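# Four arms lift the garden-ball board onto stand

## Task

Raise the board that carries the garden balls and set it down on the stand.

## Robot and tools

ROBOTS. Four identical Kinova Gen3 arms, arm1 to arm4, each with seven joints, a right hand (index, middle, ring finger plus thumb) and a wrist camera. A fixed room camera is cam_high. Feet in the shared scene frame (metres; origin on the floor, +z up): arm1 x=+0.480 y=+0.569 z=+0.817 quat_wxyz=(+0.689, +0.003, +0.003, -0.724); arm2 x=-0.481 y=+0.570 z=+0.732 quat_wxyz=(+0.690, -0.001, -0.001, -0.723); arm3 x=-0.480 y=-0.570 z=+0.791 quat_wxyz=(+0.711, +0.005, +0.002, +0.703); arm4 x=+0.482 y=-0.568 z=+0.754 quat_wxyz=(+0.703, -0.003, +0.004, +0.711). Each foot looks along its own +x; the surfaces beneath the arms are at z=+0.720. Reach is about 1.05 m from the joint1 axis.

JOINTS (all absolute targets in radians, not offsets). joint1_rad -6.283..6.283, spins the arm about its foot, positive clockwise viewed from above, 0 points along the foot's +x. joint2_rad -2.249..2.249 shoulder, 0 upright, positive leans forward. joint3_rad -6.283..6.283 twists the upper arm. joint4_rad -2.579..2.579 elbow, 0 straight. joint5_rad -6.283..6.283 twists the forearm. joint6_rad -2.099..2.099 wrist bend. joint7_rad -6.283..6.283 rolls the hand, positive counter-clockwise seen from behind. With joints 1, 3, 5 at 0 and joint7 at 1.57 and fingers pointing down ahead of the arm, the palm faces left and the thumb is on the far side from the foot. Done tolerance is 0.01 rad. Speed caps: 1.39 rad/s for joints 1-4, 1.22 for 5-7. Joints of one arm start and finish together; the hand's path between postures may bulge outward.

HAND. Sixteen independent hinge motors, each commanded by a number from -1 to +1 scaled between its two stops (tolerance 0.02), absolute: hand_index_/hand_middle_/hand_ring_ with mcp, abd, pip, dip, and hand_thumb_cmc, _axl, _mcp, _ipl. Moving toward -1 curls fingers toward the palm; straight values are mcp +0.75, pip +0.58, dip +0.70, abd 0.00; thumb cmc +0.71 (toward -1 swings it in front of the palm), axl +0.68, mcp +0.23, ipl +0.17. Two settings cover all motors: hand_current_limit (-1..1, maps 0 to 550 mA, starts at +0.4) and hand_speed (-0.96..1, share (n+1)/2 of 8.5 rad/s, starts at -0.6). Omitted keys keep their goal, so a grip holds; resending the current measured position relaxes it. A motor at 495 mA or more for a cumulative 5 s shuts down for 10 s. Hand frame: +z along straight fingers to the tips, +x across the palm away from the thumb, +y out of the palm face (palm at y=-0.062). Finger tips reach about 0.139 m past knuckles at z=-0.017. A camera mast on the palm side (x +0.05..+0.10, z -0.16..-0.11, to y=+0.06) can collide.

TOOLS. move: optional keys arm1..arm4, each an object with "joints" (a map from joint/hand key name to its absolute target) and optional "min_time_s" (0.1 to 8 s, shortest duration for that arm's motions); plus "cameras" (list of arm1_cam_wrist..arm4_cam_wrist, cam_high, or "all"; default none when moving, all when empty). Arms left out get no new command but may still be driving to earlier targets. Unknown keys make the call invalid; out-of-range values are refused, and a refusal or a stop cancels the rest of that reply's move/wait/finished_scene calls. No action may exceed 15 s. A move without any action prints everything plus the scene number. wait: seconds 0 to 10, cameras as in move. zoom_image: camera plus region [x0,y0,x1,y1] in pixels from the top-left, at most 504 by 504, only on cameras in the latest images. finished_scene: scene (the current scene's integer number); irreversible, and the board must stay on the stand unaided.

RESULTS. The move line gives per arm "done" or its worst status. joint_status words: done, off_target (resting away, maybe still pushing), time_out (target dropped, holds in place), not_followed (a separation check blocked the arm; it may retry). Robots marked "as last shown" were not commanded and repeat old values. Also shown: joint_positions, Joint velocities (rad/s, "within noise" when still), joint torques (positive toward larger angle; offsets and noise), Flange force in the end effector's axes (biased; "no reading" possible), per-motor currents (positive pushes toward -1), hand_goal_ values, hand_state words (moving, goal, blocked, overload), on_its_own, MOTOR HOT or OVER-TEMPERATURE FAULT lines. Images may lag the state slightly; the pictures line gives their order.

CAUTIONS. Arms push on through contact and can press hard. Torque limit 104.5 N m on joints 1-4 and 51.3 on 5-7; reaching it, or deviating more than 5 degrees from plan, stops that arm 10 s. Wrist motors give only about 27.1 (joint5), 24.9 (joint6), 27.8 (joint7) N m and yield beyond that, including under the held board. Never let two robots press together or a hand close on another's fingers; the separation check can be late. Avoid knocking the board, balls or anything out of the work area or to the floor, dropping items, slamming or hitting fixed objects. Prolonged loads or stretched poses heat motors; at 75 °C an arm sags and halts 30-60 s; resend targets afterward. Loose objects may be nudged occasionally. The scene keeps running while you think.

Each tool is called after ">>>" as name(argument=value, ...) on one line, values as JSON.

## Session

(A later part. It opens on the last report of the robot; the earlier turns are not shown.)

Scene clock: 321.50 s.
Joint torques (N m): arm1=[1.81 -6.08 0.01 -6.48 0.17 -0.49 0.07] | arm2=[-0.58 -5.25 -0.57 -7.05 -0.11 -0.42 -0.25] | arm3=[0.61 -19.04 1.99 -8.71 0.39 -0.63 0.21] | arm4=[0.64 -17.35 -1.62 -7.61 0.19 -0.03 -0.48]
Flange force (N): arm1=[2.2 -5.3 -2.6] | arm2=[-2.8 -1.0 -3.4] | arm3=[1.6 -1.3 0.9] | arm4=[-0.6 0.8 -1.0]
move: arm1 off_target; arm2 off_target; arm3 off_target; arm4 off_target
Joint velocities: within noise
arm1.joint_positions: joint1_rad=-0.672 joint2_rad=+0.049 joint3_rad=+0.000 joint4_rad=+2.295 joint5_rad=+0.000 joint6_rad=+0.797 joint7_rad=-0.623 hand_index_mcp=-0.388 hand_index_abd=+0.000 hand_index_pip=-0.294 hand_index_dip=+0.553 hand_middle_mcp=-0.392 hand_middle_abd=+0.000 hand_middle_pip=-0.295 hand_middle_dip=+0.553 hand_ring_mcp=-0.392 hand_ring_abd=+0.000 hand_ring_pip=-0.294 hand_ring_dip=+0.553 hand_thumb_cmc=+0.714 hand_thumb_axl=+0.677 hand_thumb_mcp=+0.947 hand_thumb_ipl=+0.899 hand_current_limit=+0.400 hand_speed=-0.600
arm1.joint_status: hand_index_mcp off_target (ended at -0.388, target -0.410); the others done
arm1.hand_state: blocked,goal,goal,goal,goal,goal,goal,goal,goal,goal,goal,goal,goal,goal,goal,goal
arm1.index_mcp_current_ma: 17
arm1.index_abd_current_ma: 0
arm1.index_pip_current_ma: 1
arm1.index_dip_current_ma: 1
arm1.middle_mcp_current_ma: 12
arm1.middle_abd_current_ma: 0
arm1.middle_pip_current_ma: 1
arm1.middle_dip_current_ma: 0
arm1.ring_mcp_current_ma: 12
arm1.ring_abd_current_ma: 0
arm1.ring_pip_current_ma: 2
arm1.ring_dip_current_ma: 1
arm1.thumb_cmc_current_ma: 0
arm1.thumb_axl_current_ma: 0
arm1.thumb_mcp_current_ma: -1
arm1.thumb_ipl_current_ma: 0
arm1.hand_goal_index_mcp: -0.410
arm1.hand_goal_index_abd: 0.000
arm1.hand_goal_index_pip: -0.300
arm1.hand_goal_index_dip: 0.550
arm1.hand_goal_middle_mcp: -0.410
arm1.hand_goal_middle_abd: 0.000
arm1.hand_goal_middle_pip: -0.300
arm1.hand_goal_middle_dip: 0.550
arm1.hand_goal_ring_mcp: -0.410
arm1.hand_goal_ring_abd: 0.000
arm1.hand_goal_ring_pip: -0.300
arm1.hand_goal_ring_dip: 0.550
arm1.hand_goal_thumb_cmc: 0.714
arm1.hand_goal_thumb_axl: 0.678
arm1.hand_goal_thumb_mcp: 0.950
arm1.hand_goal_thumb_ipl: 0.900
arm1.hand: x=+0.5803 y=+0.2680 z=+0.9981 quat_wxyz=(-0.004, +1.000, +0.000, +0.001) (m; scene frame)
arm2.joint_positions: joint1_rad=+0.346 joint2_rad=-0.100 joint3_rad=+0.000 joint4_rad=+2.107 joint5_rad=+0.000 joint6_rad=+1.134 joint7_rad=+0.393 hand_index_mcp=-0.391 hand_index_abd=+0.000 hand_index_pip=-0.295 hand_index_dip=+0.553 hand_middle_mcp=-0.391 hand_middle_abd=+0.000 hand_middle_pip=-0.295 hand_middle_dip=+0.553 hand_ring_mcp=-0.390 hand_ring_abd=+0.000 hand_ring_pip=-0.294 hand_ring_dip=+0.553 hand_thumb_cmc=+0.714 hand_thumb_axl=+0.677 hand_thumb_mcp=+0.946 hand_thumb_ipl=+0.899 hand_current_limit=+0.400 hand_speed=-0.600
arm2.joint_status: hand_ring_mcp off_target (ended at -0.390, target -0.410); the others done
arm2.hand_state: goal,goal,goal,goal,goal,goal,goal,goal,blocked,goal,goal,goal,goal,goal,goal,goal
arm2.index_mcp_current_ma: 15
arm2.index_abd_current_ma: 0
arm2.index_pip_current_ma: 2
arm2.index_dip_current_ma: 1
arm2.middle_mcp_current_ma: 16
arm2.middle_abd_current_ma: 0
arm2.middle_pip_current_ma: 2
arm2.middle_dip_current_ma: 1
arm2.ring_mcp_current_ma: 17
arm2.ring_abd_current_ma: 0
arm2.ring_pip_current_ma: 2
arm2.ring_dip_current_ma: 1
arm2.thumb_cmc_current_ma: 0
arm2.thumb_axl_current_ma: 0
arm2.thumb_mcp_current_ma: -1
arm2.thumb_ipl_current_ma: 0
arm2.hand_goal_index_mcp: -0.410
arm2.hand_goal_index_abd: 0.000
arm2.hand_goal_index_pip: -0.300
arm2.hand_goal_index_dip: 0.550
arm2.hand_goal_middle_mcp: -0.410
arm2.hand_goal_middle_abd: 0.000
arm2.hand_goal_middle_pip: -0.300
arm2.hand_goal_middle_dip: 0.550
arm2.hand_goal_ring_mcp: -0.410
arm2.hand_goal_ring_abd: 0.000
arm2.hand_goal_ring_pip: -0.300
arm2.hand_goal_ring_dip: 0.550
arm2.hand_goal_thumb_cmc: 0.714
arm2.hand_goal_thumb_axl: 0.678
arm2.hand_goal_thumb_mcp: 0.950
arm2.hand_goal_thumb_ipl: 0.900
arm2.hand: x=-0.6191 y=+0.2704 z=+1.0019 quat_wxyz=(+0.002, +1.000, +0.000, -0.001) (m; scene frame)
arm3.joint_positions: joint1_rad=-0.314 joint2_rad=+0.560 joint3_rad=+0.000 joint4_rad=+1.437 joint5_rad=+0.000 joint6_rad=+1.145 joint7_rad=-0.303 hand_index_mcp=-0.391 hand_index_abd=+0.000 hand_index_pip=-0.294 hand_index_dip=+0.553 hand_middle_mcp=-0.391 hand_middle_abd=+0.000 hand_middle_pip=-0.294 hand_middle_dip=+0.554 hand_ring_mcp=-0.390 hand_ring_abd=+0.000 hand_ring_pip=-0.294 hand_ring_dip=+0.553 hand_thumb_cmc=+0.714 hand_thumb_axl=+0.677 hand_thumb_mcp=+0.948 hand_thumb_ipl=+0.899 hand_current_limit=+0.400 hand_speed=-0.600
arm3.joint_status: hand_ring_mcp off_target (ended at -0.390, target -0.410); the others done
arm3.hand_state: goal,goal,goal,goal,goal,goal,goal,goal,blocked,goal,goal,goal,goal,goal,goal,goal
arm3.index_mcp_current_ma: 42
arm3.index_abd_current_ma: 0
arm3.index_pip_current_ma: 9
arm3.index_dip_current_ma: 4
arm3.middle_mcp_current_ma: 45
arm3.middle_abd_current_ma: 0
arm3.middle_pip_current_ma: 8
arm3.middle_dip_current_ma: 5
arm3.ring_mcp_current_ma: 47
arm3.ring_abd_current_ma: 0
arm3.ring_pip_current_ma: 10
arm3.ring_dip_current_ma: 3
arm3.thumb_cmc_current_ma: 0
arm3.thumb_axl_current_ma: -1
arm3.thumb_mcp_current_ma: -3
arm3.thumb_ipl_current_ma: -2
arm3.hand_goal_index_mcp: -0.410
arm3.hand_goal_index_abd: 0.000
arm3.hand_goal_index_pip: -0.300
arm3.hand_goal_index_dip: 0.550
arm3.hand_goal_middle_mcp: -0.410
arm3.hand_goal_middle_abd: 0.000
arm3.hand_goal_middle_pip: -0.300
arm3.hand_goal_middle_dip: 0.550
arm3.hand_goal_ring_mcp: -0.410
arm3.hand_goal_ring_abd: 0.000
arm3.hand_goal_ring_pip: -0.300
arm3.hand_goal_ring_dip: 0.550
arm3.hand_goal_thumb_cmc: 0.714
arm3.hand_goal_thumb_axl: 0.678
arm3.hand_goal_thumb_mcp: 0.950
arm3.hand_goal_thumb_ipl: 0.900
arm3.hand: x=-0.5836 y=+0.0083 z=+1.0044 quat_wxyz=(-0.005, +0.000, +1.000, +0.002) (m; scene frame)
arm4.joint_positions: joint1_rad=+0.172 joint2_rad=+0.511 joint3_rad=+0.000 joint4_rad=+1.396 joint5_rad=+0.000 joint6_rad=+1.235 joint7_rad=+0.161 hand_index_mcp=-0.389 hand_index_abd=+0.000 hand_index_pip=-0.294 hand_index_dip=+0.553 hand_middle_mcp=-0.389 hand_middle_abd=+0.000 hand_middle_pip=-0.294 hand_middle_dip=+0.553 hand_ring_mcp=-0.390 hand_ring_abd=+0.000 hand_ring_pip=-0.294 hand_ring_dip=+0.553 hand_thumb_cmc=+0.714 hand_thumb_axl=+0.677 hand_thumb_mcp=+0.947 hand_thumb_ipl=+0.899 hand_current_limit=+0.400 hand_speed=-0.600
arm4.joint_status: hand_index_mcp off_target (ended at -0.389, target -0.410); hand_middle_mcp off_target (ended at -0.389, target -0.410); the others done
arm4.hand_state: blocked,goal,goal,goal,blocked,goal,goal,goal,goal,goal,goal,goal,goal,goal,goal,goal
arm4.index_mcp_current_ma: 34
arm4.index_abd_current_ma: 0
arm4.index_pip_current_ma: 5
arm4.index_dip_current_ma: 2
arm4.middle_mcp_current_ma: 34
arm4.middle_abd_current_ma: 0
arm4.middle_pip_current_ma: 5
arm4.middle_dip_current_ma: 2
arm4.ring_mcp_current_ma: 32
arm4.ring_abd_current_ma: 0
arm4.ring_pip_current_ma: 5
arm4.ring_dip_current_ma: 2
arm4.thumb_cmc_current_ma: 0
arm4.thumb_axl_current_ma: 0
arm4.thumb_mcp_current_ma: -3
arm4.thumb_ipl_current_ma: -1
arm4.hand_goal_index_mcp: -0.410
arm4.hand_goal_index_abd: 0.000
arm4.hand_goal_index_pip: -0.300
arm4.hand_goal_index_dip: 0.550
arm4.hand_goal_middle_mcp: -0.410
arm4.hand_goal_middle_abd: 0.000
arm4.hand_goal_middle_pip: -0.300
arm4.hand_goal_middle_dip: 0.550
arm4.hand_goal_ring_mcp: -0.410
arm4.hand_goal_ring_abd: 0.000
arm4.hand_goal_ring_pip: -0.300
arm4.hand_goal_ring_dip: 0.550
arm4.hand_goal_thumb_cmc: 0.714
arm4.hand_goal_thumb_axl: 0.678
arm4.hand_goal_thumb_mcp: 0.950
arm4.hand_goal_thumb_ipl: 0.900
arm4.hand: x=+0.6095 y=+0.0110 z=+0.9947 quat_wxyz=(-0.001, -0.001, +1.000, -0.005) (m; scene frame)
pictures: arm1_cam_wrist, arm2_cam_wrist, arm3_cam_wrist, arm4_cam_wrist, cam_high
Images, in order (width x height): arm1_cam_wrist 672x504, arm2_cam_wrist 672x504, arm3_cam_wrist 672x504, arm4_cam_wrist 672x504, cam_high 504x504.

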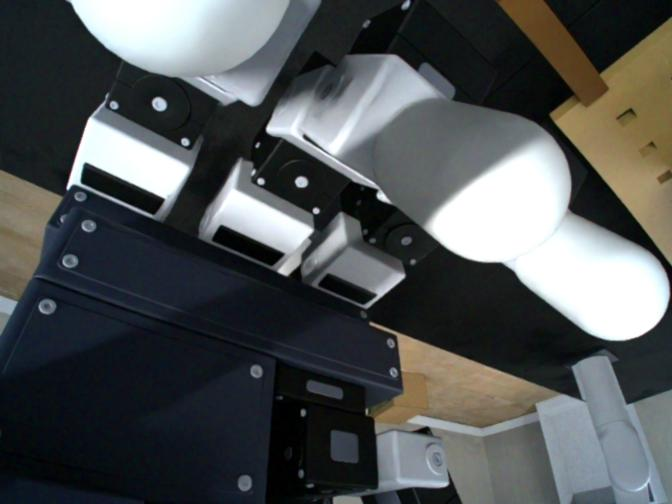

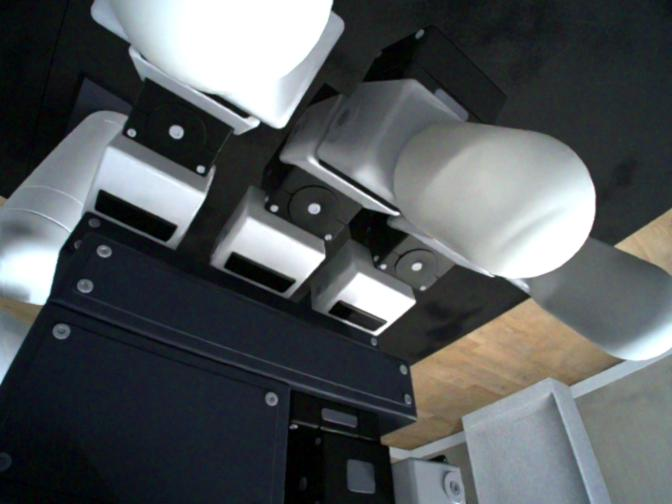

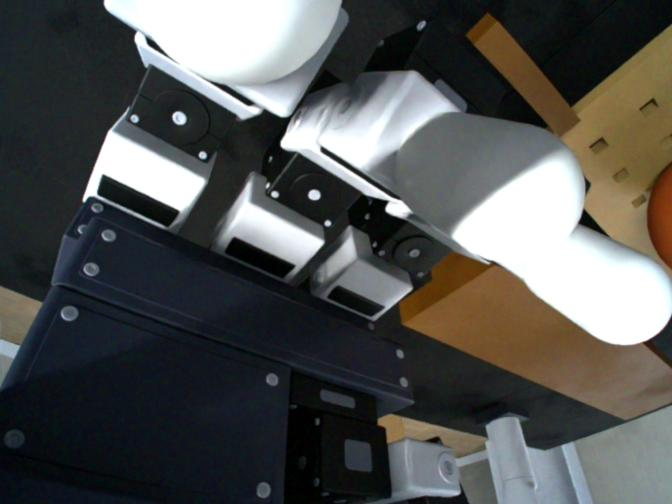

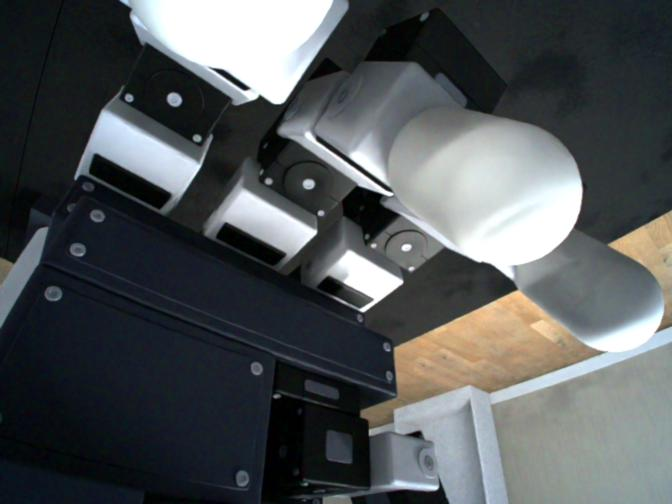

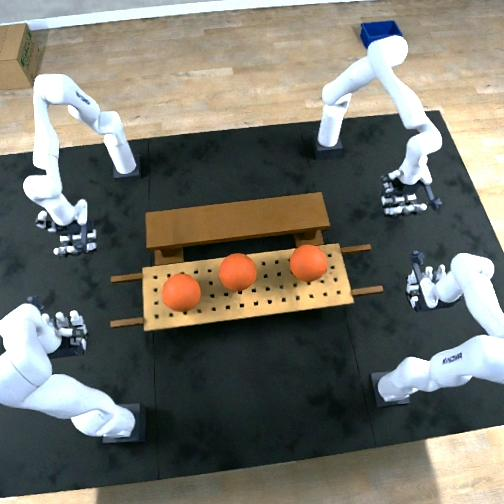

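>>> move(arm1={"joints": {"joint1_rad": -0.6405, "joint2_rad": 0.7778, "joint4_rad": 2.4827, "joint6_rad": -0.1189, "joint7_rad": -0.591}, "min_time_s": 3}, arm2={"joints": {"joint1_rad": 0.3257, "joint2_rad": 0.4676, "joint4_rad": 2.4562, "joint6_rad": 0.2178, "joint7_rad": 0.3725}, "min_time_s": 3}, arm3={"joints": {"joint1_rad": -0.3246, "joint2_rad": 0.8734, "joint4_rad": 1.6856, "joint6_rad": 0.5826, "joint7_rad": -0.3133}, "min_time_s": 3}, arm4={"joints": {"joint1_rad": 0.1791, "joint2_rad": 0.7691, "joint4_rad": 1.7142, "joint6_rad": 0.6583, "joint7_rad": 0.1677}, "min_time_s": 3}, cameras=["all"])

Scene clock: 368.13 s.
Joint torques (N m): arm1=[1.76 -11.66 0.4 0.82 0.08 -0.5 0.05] | arm2=[-0.64 -9.99 -0.27 -1.23 0.01 -0.43 -0.23] | arm3=[0.73 -20.62 2.08 -5.63 0.26 -0.64 0.19] | arm4=[0.58 -18.59 -1.57 -4.86 0.21 -0.09 -0.46]
Flange force (N): arm1=[6.7 -2.5 -4.8] | arm2=[-3.8 1.1 -4.4] | arm3=[1.4 -1.3 0.5] | arm4=[0.3 0.9 -0.6]
move: arm1 done; arm2 done; arm3 done; arm4 done
Joint velocities: within noise
arm1.joint_positions: joint1_rad=-0.640 joint2_rad=+0.778 joint3_rad=+0.000 joint4_rad=+2.483 joint5_rad=+0.000 joint6_rad=-0.119 joint7_rad=-0.591 hand_index_mcp=-0.388 hand_index_abd=+0.000 hand_index_pip=-0.294 hand_index_dip=+0.553 hand_middle_mcp=-0.392 hand_middle_abd=+0.000 hand_middle_pip=-0.295 hand_middle_dip=+0.553 hand_ring_mcp=-0.392 hand_ring_abd=+0.000 hand_ring_pip=-0.294 hand_ring_dip=+0.553 hand_thumb_cmc=+0.714 hand_thumb_axl=+0.677 hand_thumb_mcp=+0.947 hand_thumb_ipl=+0.899 hand_current_limit=+0.400 hand_speed=-0.600
arm1.joint_status: all done
arm1.hand_state: blocked,goal,goal,goal,goal,goal,goal,goal,goal,goal,goal,goal,goal,goal,goal,goal
arm1.index_mcp_current_ma: 17
arm1.index_abd_current_ma: 0
arm1.index_pip_current_ma: 1
arm1.index_dip_current_ma: 1
arm1.middle_mcp_current_ma: 12
arm1.middle_abd_current_ma: 0
arm1.middle_pip_current_ma: 1
arm1.middle_dip_current_ma: 0
arm1.ring_mcp_current_ma: 12
arm1.ring_abd_current_ma: 0
arm1.ring_pip_current_ma: 2
arm1.ring_dip_current_ma: 1
arm1.thumb_cmc_current_ma: 0
arm1.thumb_axl_current_ma: 0
arm1.thumb_mcp_current_ma: -1
arm1.thumb_ipl_current_ma: 0
arm1.hand_goal_index_mcp: -0.410
arm1.hand_goal_index_abd: 0.000
arm1.hand_goal_index_pip: -0.300
arm1.hand_goal_index_dip: 0.550
arm1.hand_goal_middle_mcp: -0.410
arm1.hand_goal_middle_abd: 0.000
arm1.hand_goal_middle_pip: -0.300
arm1.hand_goal_middle_dip: 0.550
arm1.hand_goal_ring_mcp: -0.410
arm1.hand_goal_ring_abd: 0.000
arm1.hand_goal_ring_pip: -0.300
arm1.hand_goal_ring_dip: 0.550
arm1.hand_goal_thumb_cmc: 0.714
arm1.hand_goal_thumb_axl: 0.678
arm1.hand_goal_thumb_mcp: 0.950
arm1.hand_goal_thumb_ipl: 0.900
arm1.hand: x=+0.5805 y=+0.2560 z=+0.7849 quat_wxyz=(-0.004, +1.000, +0.000, +0.001) (m; scene frame)
arm2.joint_positions: joint1_rad=+0.326 joint2_rad=+0.468 joint3_rad=+0.000 joint4_rad=+2.456 joint5_rad=+0.000 joint6_rad=+0.218 joint7_rad=+0.372 hand_index_mcp=-0.391 hand_index_abd=+0.000 hand_index_pip=-0.295 hand_index_dip=+0.553 hand_middle_mcp=-0.391 hand_middle_abd=+0.000 hand_middle_pip=-0.295 hand_middle_dip=+0.553 hand_ring_mcp=-0.390 hand_ring_abd=+0.000 hand_ring_pip=-0.294 hand_ring_dip=+0.553 hand_thumb_cmc=+0.714 hand_thumb_axl=+0.677 hand_thumb_mcp=+0.946 hand_thumb_ipl=+0.899 hand_current_limit=+0.400 hand_speed=-0.600
arm2.joint_status: all done
arm2.hand_state: goal,goal,goal,goal,goal,goal,goal,goal,goal,goal,goal,goal,goal,goal,goal,goal
arm2.index_mcp_current_ma: 15
arm2.index_abd_current_ma: 0
arm2.index_pip_current_ma: 2
arm2.index_dip_current_ma: 1
arm2.middle_mcp_current_ma: 15
arm2.middle_abd_current_ma: 0
arm2.middle_pip_current_ma: 2
arm2.middle_dip_current_ma: 1
arm2.ring_mcp_current_ma: 17
arm2.ring_abd_current_ma: 0
arm2.ring_pip_current_ma: 2
arm2.ring_dip_current_ma: 1
arm2.thumb_cmc_current_ma: 0
arm2.thumb_axl_current_ma: 0
arm2.thumb_mcp_current_ma: -1
arm2.thumb_ipl_current_ma: 0
arm2.hand_goal_index_mcp: -0.410
arm2.hand_goal_index_abd: 0.000
arm2.hand_goal_index_pip: -0.300
arm2.hand_goal_index_dip: 0.550
arm2.hand_goal_middle_mcp: -0.410
arm2.hand_goal_middle_abd: 0.000
arm2.hand_goal_middle_pip: -0.300
arm2.hand_goal_middle_dip: 0.550
arm2.hand_goal_ring_mcp: -0.410
arm2.hand_goal_ring_abd: 0.000
arm2.hand_goal_ring_pip: -0.300
arm2.hand_goal_ring_dip: 0.550
arm2.hand_goal_thumb_cmc: 0.714
arm2.hand_goal_thumb_axl: 0.678
arm2.hand_goal_thumb_mcp: 0.950
arm2.hand_goal_thumb_ipl: 0.900
arm2.hand: x=-0.6203 y=+0.2539 z=+0.7847 quat_wxyz=(+0.001, +1.000, +0.000, -0.001) (m; scene frame)
arm3.joint_positions: joint1_rad=-0.325 joint2_rad=+0.873 joint3_rad=+0.000 joint4_rad=+1.686 joint5_rad=+0.000 joint6_rad=+0.583 joint7_rad=-0.313 hand_index_mcp=-0.391 hand_index_abd=+0.000 hand_index_pip=-0.294 hand_index_dip=+0.553 hand_middle_mcp=-0.391 hand_middle_abd=+0.000 hand_middle_pip=-0.294 hand_middle_dip=+0.554 hand_ring_mcp=-0.390 hand_ring_abd=+0.000 hand_ring_pip=-0.294 hand_ring_dip=+0.553 hand_thumb_cmc=+0.714 hand_thumb_axl=+0.677 hand_thumb_mcp=+0.948 hand_thumb_ipl=+0.899 hand_current_limit=+0.400 hand_speed=-0.600
arm3.joint_status: all done
arm3.hand_state: goal,goal,goal,goal,goal,goal,goal,goal,blocked,goal,goal,goal,goal,goal,goal,goal
arm3.index_mcp_current_ma: 42
arm3.index_abd_current_ma: 0
arm3.index_pip_current_ma: 9
arm3.index_dip_current_ma: 4
arm3.middle_mcp_current_ma: 45
arm3.middle_abd_current_ma: 0
arm3.middle_pip_current_ma: 8
arm3.middle_dip_current_ma: 5
arm3.ring_mcp_current_ma: 47
arm3.ring_abd_current_ma: 0
arm3.ring_pip_current_ma: 10
arm3.ring_dip_current_ma: 3
arm3.thumb_cmc_current_ma: 0
arm3.thumb_axl_current_ma: -1
arm3.thumb_mcp_current_ma: -3
arm3.thumb_ipl_current_ma: -2
arm3.hand_goal_index_mcp: -0.410
arm3.hand_goal_index_abd: 0.000
arm3.hand_goal_index_pip: -0.300
arm3.hand_goal_index_dip: 0.550
arm3.hand_goal_middle_mcp: -0.410
arm3.hand_goal_middle_abd: 0.000
arm3.hand_goal_middle_pip: -0.300
arm3.hand_goal_middle_dip: 0.550
arm3.hand_goal_ring_mcp: -0.410
arm3.hand_goal_ring_abd: 0.000
arm3.hand_goal_ring_pip: -0.300
arm3.hand_goal_ring_dip: 0.550
arm3.hand_goal_thumb_cmc: 0.714
arm3.hand_goal_thumb_axl: 0.678
arm3.hand_goal_thumb_mcp: 0.950
arm3.hand_goal_thumb_ipl: 0.900
arm3.hand: x=-0.5865 y=-0.0057 z=+0.7856 quat_wxyz=(-0.005, +0.000, +1.000, +0.002) (m; scene frame)
arm4.joint_positions: joint1_rad=+0.179 joint2_rad=+0.769 joint3_rad=+0.000 joint4_rad=+1.714 joint5_rad=+0.000 joint6_rad=+0.658 joint7_rad=+0.168 hand_index_mcp=-0.389 hand_index_abd=+0.000 hand_index_pip=-0.294 hand_index_dip=+0.553 hand_middle_mcp=-0.389 hand_middle_abd=+0.000 hand_middle_pip=-0.294 hand_middle_dip=+0.553 hand_ring_mcp=-0.390 hand_ring_abd=+0.000 hand_ring_pip=-0.294 hand_ring_dip=+0.553 hand_thumb_cmc=+0.714 hand_thumb_axl=+0.677 hand_thumb_mcp=+0.947 hand_thumb_ipl=+0.899 hand_current_limit=+0.400 hand_speed=-0.600
arm4.joint_status: all done
arm4.hand_state: blocked,goal,goal,goal,blocked,goal,goal,goal,goal,goal,goal,goal,goal,goal,goal,goal
arm4.index_mcp_current_ma: 33
arm4.index_abd_current_ma: 0
arm4.index_pip_current_ma: 5
arm4.index_dip_current_ma: 2
arm4.middle_mcp_current_ma: 34
arm4.middle_abd_current_ma: 0
arm4.middle_pip_current_ma: 5
arm4.middle_dip_current_ma: 2
arm4.ring_mcp_current_ma: 32
arm4.ring_abd_current_ma: 0
arm4.ring_pip_current_ma: 5
arm4.ring_dip_current_ma: 2
arm4.thumb_cmc_current_ma: 0
arm4.thumb_axl_current_ma: 0
arm4.thumb_mcp_current_ma: -3
arm4.thumb_ipl_current_ma: -1
arm4.hand_goal_index_mcp: -0.410
arm4.hand_goal_index_abd: 0.000
arm4.hand_goal_index_pip: -0.300
arm4.hand_goal_index_dip: 0.550
arm4.hand_goal_middle_mcp: -0.410
arm4.hand_goal_middle_abd: 0.000
arm4.hand_goal_middle_pip: -0.300
arm4.hand_goal_middle_dip: 0.550
arm4.hand_goal_ring_mcp: -0.410
arm4.hand_goal_ring_abd: 0.000
arm4.hand_goal_ring_pip: -0.300
arm4.hand_goal_ring_dip: 0.550
arm4.hand_goal_thumb_cmc: 0.714
arm4.hand_goal_thumb_axl: 0.678
arm4.hand_goal_thumb_mcp: 0.950
arm4.hand_goal_thumb_ipl: 0.900
arm4.hand: x=+0.6098 y=-0.0090 z=+0.7853 quat_wxyz=(-0.001, -0.001, +1.000, -0.005) (m; scene frame)
pictures: arm1_cam_wrist, arm2_cam_wrist, arm3_cam_wrist, arm4_cam_wrist, cam_high
Images, in order (width x height): arm1_cam_wrist 672x504, arm2_cam_wrist 672x504, arm3_cam_wrist 672x504, arm4_cam_wrist 672x504, cam_high 504x504.

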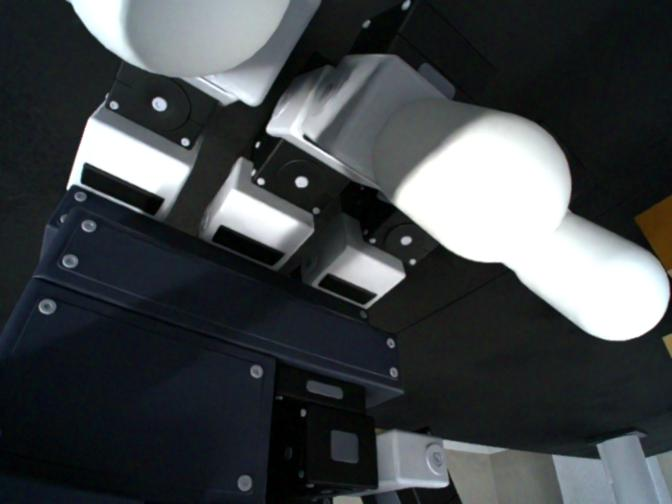

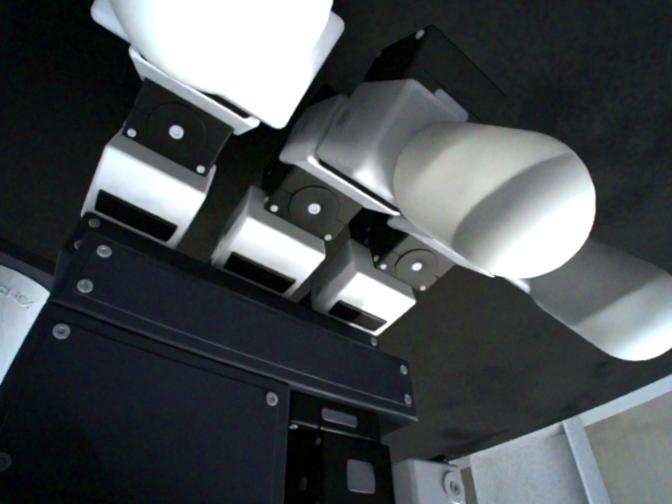

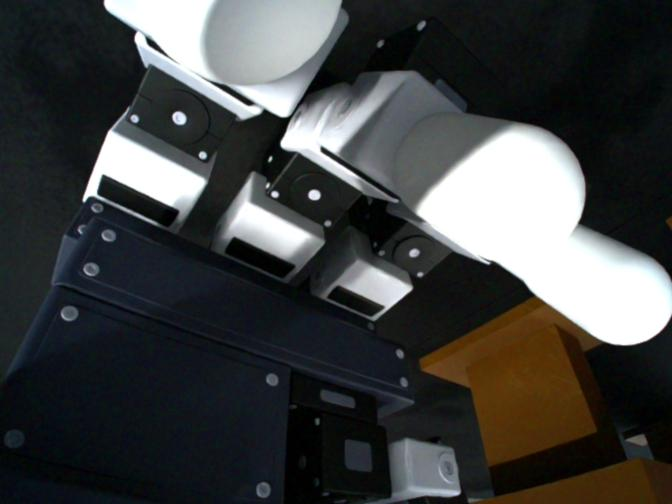

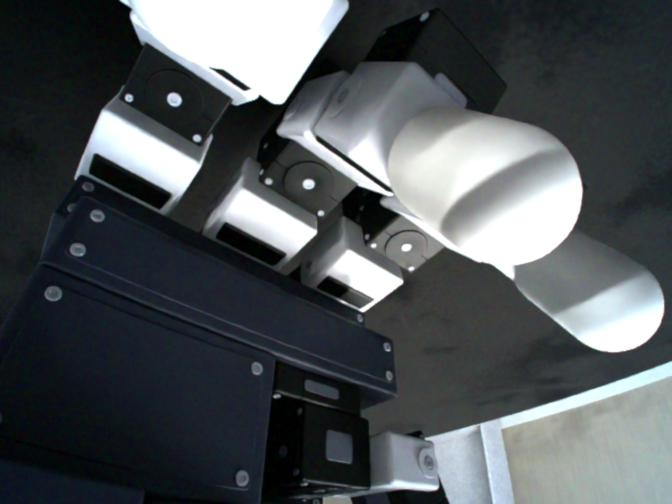

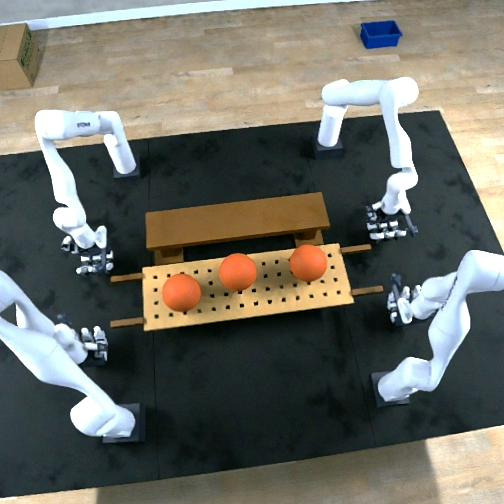

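>>> zoom_image(camera="cam_high", region=[50, 210, 190, 350])

>>> zoom_image(camera="cam_high", region=[310, 200, 450, 340])

>>> zoom_image(camera="arm1_cam_wrist", region=[572, 170, 672, 270])

Scaled by 3.600 from the camera's 504x504 image, which has a finer 720x720 frame.

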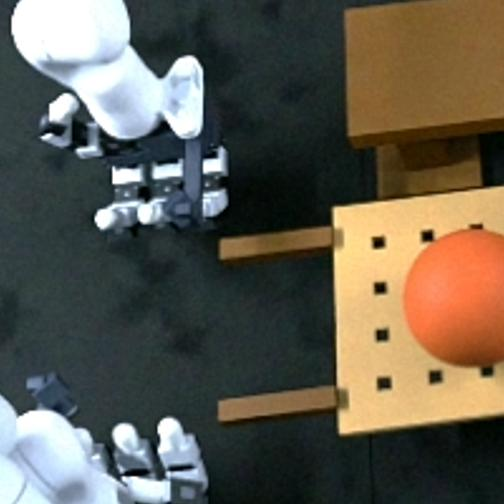

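Scaled by 3.600 from the camera's 504x504 image, which has a finer 720x720 frame.

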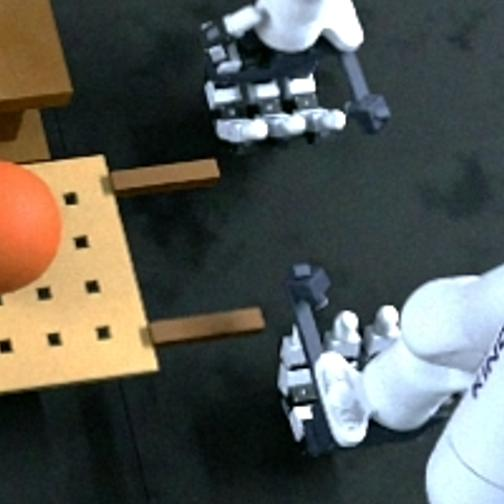

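Scaled by 5.040 from the camera's 672x504 image, which has a finer 960x720 frame.

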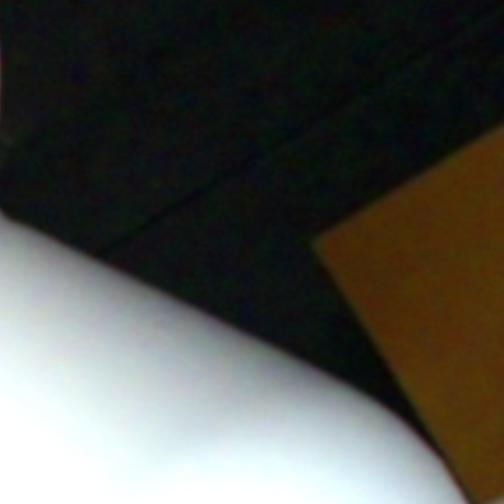

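>>> zoom_image(camera="cam_high", region=[60, 220, 130, 290])

>>> zoom_image(camera="cam_high", region=[355, 195, 425, 265])

>>> zoom_image(camera="cam_high", region=[50, 300, 130, 380])

>>> zoom_image(camera="cam_high", region=[370, 260, 450, 340])

Scaled by 7.200 from the camera's 504x504 image, which has a finer 720x720 frame.

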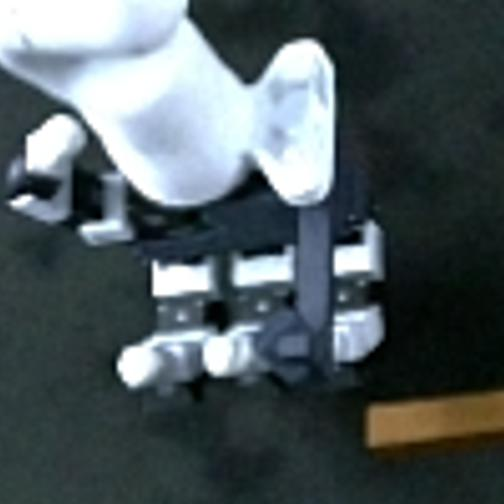

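Scaled by 7.200 from the camera's 504x504 image, which has a finer 720x720 frame.

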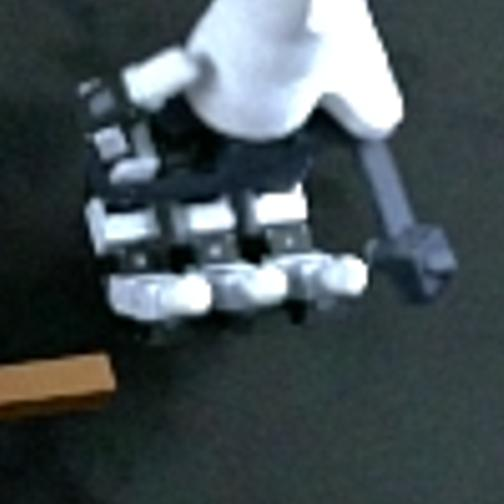

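Scaled by 6.300 from the camera's 504x504 image, which has a finer 720x720 frame.

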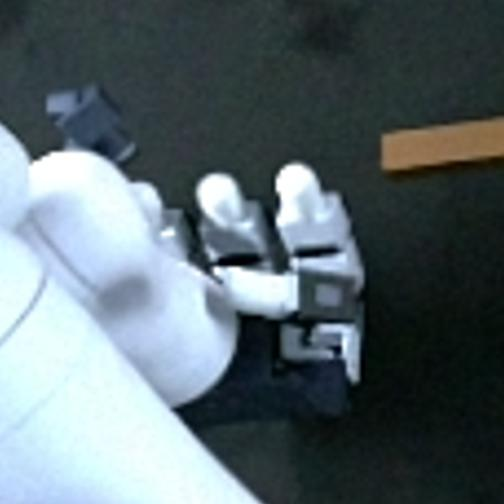

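Scaled by 6.300 from the camera's 504x504 image, which has a finer 720x720 frame.

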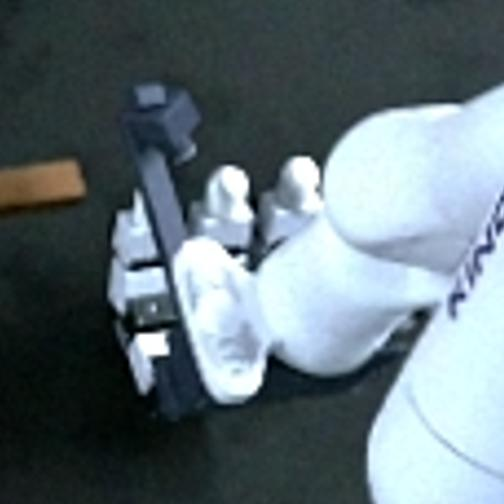

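>>> move(arm1={"joints": {"joint1_rad": -0.5128, "joint2_rad": 0.7746, "joint4_rad": 2.2719, "joint6_rad": 0.0951, "joint7_rad": -0.4632}, "min_time_s": 2}, arm2={"joints": {"joint1_rad": 0.2424, "joint2_rad": 0.5328, "joint4_rad": 2.245, "joint6_rad": 0.3638, "joint7_rad": 0.2892}, "min_time_s": 2}, arm3={"joints": {"joint1_rad": -0.2759, "joint2_rad": 1.0021, "joint4_rad": 1.3413, "joint6_rad": 0.7982, "joint7_rad": -0.2646}, "min_time_s": 2}, arm4={"joints": {"joint1_rad": 0.1518, "joint2_rad": 0.924, "joint4_rad": 1.337, "joint6_rad": 0.8806, "joint7_rad": 0.1405}, "min_time_s": 2}, cameras=["all"])

>>> zoom_image(camera="cam_high", region=[60, 240, 160, 340])

>>> zoom_image(camera="cam_high", region=[330, 210, 430, 310])

Scene clock: 446.17 s.
Joint torques (N m): arm1=[1.86 -13.54 0.33 -1.06 0.1 -0.56 0.06] | arm2=[-0.6 -12.2 -0.27 -2.42 -0.02 -0.48 -0.25] | arm3=[0.61 -23.65 2.19 -7.06 0.23 -0.7 0.13] | arm4=[0.59 -21.94 -1.54 -6.2 0.19 -0.05 -0.47]
Flange force (N): arm1=[6.1 -2.5 -3.6] | arm2=[-2.9 1.4 -3.8] | arm3=[1.0 -1.0 0.5] | arm4=[0.1 1.1 -0.4]
move: arm1 done; arm2 done; arm3 done; arm4 done
Joint velocities: within noise
arm1.joint_positions: joint1_rad=-0.513 joint2_rad=+0.775 joint3_rad=+0.000 joint4_rad=+2.272 joint5_rad=+0.000 joint6_rad=+0.095 joint7_rad=-0.463 hand_index_mcp=-0.388 hand_index_abd=+0.000 hand_index_pip=-0.294 hand_index_dip=+0.553 hand_middle_mcp=-0.392 hand_middle_abd=+0.000 hand_middle_pip=-0.295 hand_middle_dip=+0.553 hand_ring_mcp=-0.392 hand_ring_abd=+0.000 hand_ring_pip=-0.294 hand_ring_dip=+0.553 hand_thumb_cmc=+0.714 hand_thumb_axl=+0.677 hand_thumb_mcp=+0.947 hand_thumb_ipl=+0.899 hand_current_limit=+0.400 hand_speed=-0.600
arm1.joint_status: all done
arm1.hand_state: blocked,goal,goal,goal,goal,goal,goal,goal,goal,goal,goal,goal,goal,goal,goal,goal
arm1.index_mcp_current_ma: 17
arm1.index_abd_current_ma: 0
arm1.index_pip_current_ma: 1
arm1.index_dip_current_ma: 1
arm1.middle_mcp_current_ma: 12
arm1.middle_abd_current_ma: 0
arm1.middle_pip_current_ma: 1
arm1.middle_dip_current_ma: 0
arm1.ring_mcp_current_ma: 12
arm1.ring_abd_current_ma: 0
arm1.ring_pip_current_ma: 2
arm1.ring_dip_current_ma: 1
arm1.thumb_cmc_current_ma: 0
arm1.thumb_axl_current_ma: 0
arm1.thumb_mcp_current_ma: -1
arm1.thumb_ipl_current_ma: 0
arm1.hand_goal_index_mcp: -0.410
arm1.hand_goal_index_abd: 0.000
arm1.hand_goal_index_pip: -0.300
arm1.hand_goal_index_dip: 0.550
arm1.hand_goal_middle_mcp: -0.410
arm1.hand_goal_middle_abd: 0.000
arm1.hand_goal_middle_pip: -0.300
arm1.hand_goal_middle_dip: 0.550
arm1.hand_goal_ring_mcp: -0.410
arm1.hand_goal_ring_abd: 0.000
arm1.hand_goal_ring_pip: -0.300
arm1.hand_goal_ring_dip: 0.550
arm1.hand_goal_thumb_cmc: 0.714
arm1.hand_goal_thumb_axl: 0.678
arm1.hand_goal_thumb_mcp: 0.950
arm1.hand_goal_thumb_ipl: 0.900
arm1.hand: x=+0.5801 y=+0.1829 z=+0.7844 quat_wxyz=(-0.004, +1.000, +0.000, +0.001) (m; scene frame)
arm2.joint_positions: joint1_rad=+0.242 joint2_rad=+0.533 joint3_rad=+0.000 joint4_rad=+2.245 joint5_rad=+0.000 joint6_rad=+0.364 joint7_rad=+0.289 hand_index_mcp=-0.391 hand_index_abd=+0.000 hand_index_pip=-0.295 hand_index_dip=+0.553 hand_middle_mcp=-0.391 hand_middle_abd=+0.000 hand_middle_pip=-0.295 hand_middle_dip=+0.553 hand_ring_mcp=-0.390 hand_ring_abd=+0.000 hand_ring_pip=-0.294 hand_ring_dip=+0.553 hand_thumb_cmc=+0.714 hand_thumb_axl=+0.677 hand_thumb_mcp=+0.946 hand_thumb_ipl=+0.899 hand_current_limit=+0.400 hand_speed=-0.600
arm2.joint_status: all done
arm2.hand_state: goal,goal,goal,goal,goal,goal,goal,goal,goal,goal,goal,goal,goal,goal,goal,goal
arm2.index_mcp_current_ma: 15
arm2.index_abd_current_ma: 0
arm2.index_pip_current_ma: 2
arm2.index_dip_current_ma: 1
arm2.middle_mcp_current_ma: 15
arm2.middle_abd_current_ma: 0
arm2.middle_pip_current_ma: 2
arm2.middle_dip_current_ma: 1
arm2.ring_mcp_current_ma: 17
arm2.ring_abd_current_ma: 0
arm2.ring_pip_current_ma: 2
arm2.ring_dip_current_ma: 1
arm2.thumb_cmc_current_ma: 0
arm2.thumb_axl_current_ma: 0
arm2.thumb_mcp_current_ma: -1
arm2.thumb_ipl_current_ma: 0
arm2.hand_goal_index_mcp: -0.410
arm2.hand_goal_index_abd: 0.000
arm2.hand_goal_index_pip: -0.300
arm2.hand_goal_index_dip: 0.550
arm2.hand_goal_middle_mcp: -0.410
arm2.hand_goal_middle_abd: 0.000
arm2.hand_goal_middle_pip: -0.300
arm2.hand_goal_middle_dip: 0.550
arm2.hand_goal_ring_mcp: -0.410
arm2.hand_goal_ring_abd: 0.000
arm2.hand_goal_ring_pip: -0.300
arm2.hand_goal_ring_dip: 0.550
arm2.hand_goal_thumb_cmc: 0.714
arm2.hand_goal_thumb_axl: 0.678
arm2.hand_goal_thumb_mcp: 0.950
arm2.hand_goal_thumb_ipl: 0.900
arm2.hand: x=-0.6201 y=+0.1798 z=+0.7849 quat_wxyz=(+0.001, +1.000, +0.000, -0.001) (m; scene frame)
arm3.joint_positions: joint1_rad=-0.276 joint2_rad=+1.002 joint3_rad=+0.000 joint4_rad=+1.341 joint5_rad=+0.000 joint6_rad=+0.798 joint7_rad=-0.265 hand_index_mcp=-0.391 hand_index_abd=+0.000 hand_index_pip=-0.294 hand_index_dip=+0.553 hand_middle_mcp=-0.391 hand_middle_abd=+0.000 hand_middle_pip=-0.294 hand_middle_dip=+0.554 hand_ring_mcp=-0.390 hand_ring_abd=+0.000 hand_ring_pip=-0.294 hand_ring_dip=+0.553 hand_thumb_cmc=+0.714 hand_thumb_axl=+0.677 hand_thumb_mcp=+0.948 hand_thumb_ipl=+0.899 hand_current_limit=+0.400 hand_speed=-0.600
arm3.joint_status: all done
arm3.hand_state: goal,goal,goal,goal,goal,goal,goal,goal,blocked,goal,goal,goal,goal,goal,goal,goal
arm3.index_mcp_current_ma: 42
arm3.index_abd_current_ma: 0
arm3.index_pip_current_ma: 9
arm3.index_dip_current_ma: 4
arm3.middle_mcp_current_ma: 45
arm3.middle_abd_current_ma: 0
arm3.middle_pip_current_ma: 8
arm3.middle_dip_current_ma: 5
arm3.ring_mcp_current_ma: 47
arm3.ring_abd_current_ma: 0
arm3.ring_pip_current_ma: 10
arm3.ring_dip_current_ma: 3
arm3.thumb_cmc_current_ma: 0
arm3.thumb_axl_current_ma: -1
arm3.thumb_mcp_current_ma: -3
arm3.thumb_ipl_current_ma: -2
arm3.hand_goal_index_mcp: -0.410
arm3.hand_goal_index_abd: 0.000
arm3.hand_goal_index_pip: -0.300
arm3.hand_goal_index_dip: 0.550
arm3.hand_goal_middle_mcp: -0.410
arm3.hand_goal_middle_abd: 0.000
arm3.hand_goal_middle_pip: -0.300
arm3.hand_goal_middle_dip: 0.550
arm3.hand_goal_ring_mcp: -0.410
arm3.hand_goal_ring_abd: 0.000
arm3.hand_goal_ring_pip: -0.300
arm3.hand_goal_ring_dip: 0.550
arm3.hand_goal_thumb_cmc: 0.714
arm3.hand_goal_thumb_axl: 0.678
arm3.hand_goal_thumb_mcp: 0.950
arm3.hand_goal_thumb_ipl: 0.900
arm3.hand: x=-0.5851 y=+0.0813 z=+0.7854 quat_wxyz=(-0.005, +0.000, +1.000, +0.002) (m; scene frame)
arm4.joint_positions: joint1_rad=+0.152 joint2_rad=+0.924 joint3_rad=+0.000 joint4_rad=+1.337 joint5_rad=+0.000 joint6_rad=+0.881 joint7_rad=+0.141 hand_index_mcp=-0.390 hand_index_abd=+0.000 hand_index_pip=-0.294 hand_index_dip=+0.553 hand_middle_mcp=-0.389 hand_middle_abd=+0.000 hand_middle_pip=-0.294 hand_middle_dip=+0.553 hand_ring_mcp=-0.390 hand_ring_abd=+0.000 hand_ring_pip=-0.294 hand_ring_dip=+0.553 hand_thumb_cmc=+0.714 hand_thumb_axl=+0.677 hand_thumb_mcp=+0.947 hand_thumb_ipl=+0.899 hand_current_limit=+0.400 hand_speed=-0.600
arm4.joint_status: all done
arm4.hand_state: blocked,goal,goal,goal,blocked,goal,goal,goal,goal,goal,goal,goal,goal,goal,goal,goal
arm4.index_mcp_current_ma: 33
arm4.index_abd_current_ma: 0
arm4.index_pip_current_ma: 5
arm4.index_dip_current_ma: 2
arm4.middle_mcp_current_ma: 34
arm4.middle_abd_current_ma: 0
arm4.middle_pip_current_ma: 5
arm4.middle_dip_current_ma: 2
arm4.ring_mcp_current_ma: 32
arm4.ring_abd_current_ma: 0
arm4.ring_pip_current_ma: 5
arm4.ring_dip_current_ma: 2
arm4.thumb_cmc_current_ma: 0
arm4.thumb_axl_current_ma: 0
arm4.thumb_mcp_current_ma: -3
arm4.thumb_ipl_current_ma: -1
arm4.hand_goal_index_mcp: -0.410
arm4.hand_goal_index_abd: 0.000
arm4.hand_goal_index_pip: -0.300
arm4.hand_goal_index_dip: 0.550
arm4.hand_goal_middle_mcp: -0.410
arm4.hand_goal_middle_abd: 0.000
arm4.hand_goal_middle_pip: -0.300
arm4.hand_goal_middle_dip: 0.550
arm4.hand_goal_ring_mcp: -0.410
arm4.hand_goal_ring_abd: 0.000
arm4.hand_goal_ring_pip: -0.300
arm4.hand_goal_ring_dip: 0.550
arm4.hand_goal_thumb_cmc: 0.714
arm4.hand_goal_thumb_axl: 0.678
arm4.hand_goal_thumb_mcp: 0.950
arm4.hand_goal_thumb_ipl: 0.900
arm4.hand: x=+0.6098 y=+0.0860 z=+0.7841 quat_wxyz=(-0.001, -0.001, +1.000, -0.005) (m; scene frame)
pictures: arm1_cam_wrist, arm2_cam_wrist, arm3_cam_wrist, arm4_cam_wrist, cam_high
Images, in order (width x height): arm1_cam_wrist 672x504, arm2_cam_wrist 672x504, arm3_cam_wrist 672x504, arm4_cam_wrist 672x504, cam_high 504x504.

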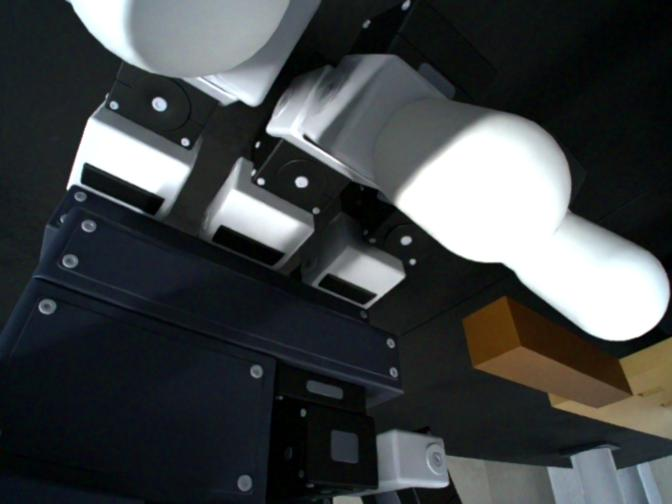

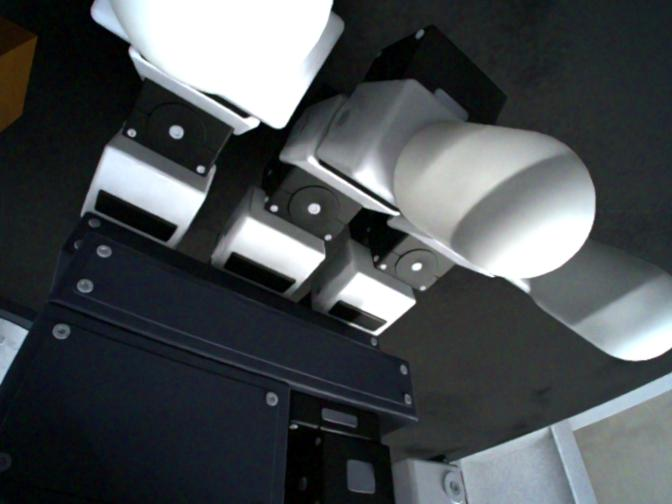

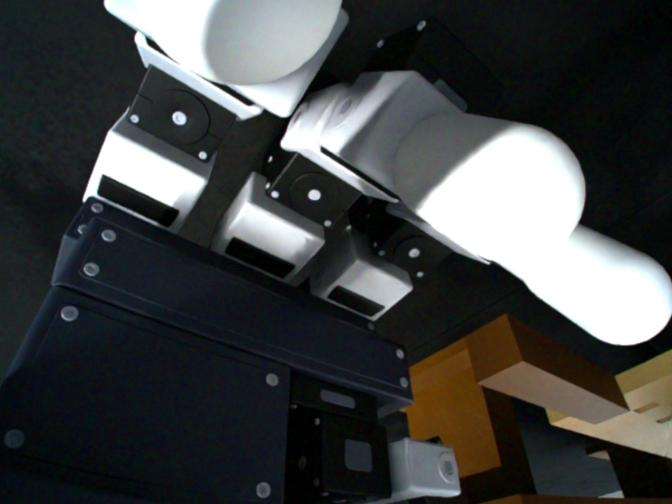

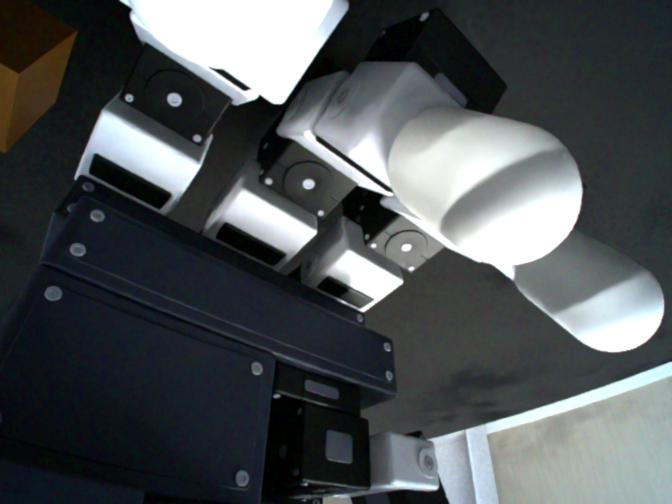

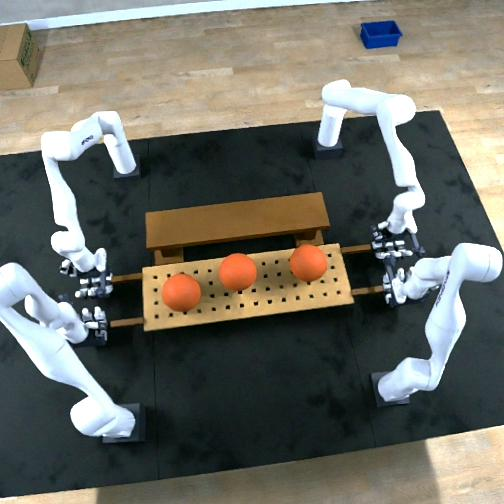

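Scaled by 5.040 from the camera's 504x504 image, which has a finer 720x720 frame.

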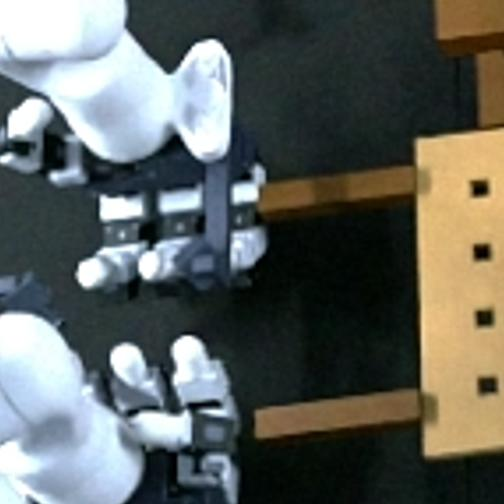

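Scaled by 5.040 from the camera's 504x504 image, which has a finer 720x720 frame.

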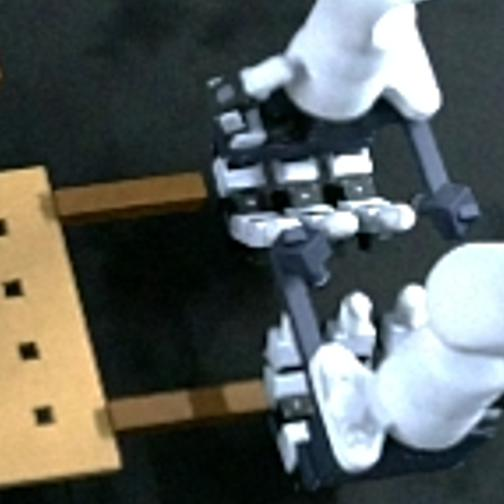

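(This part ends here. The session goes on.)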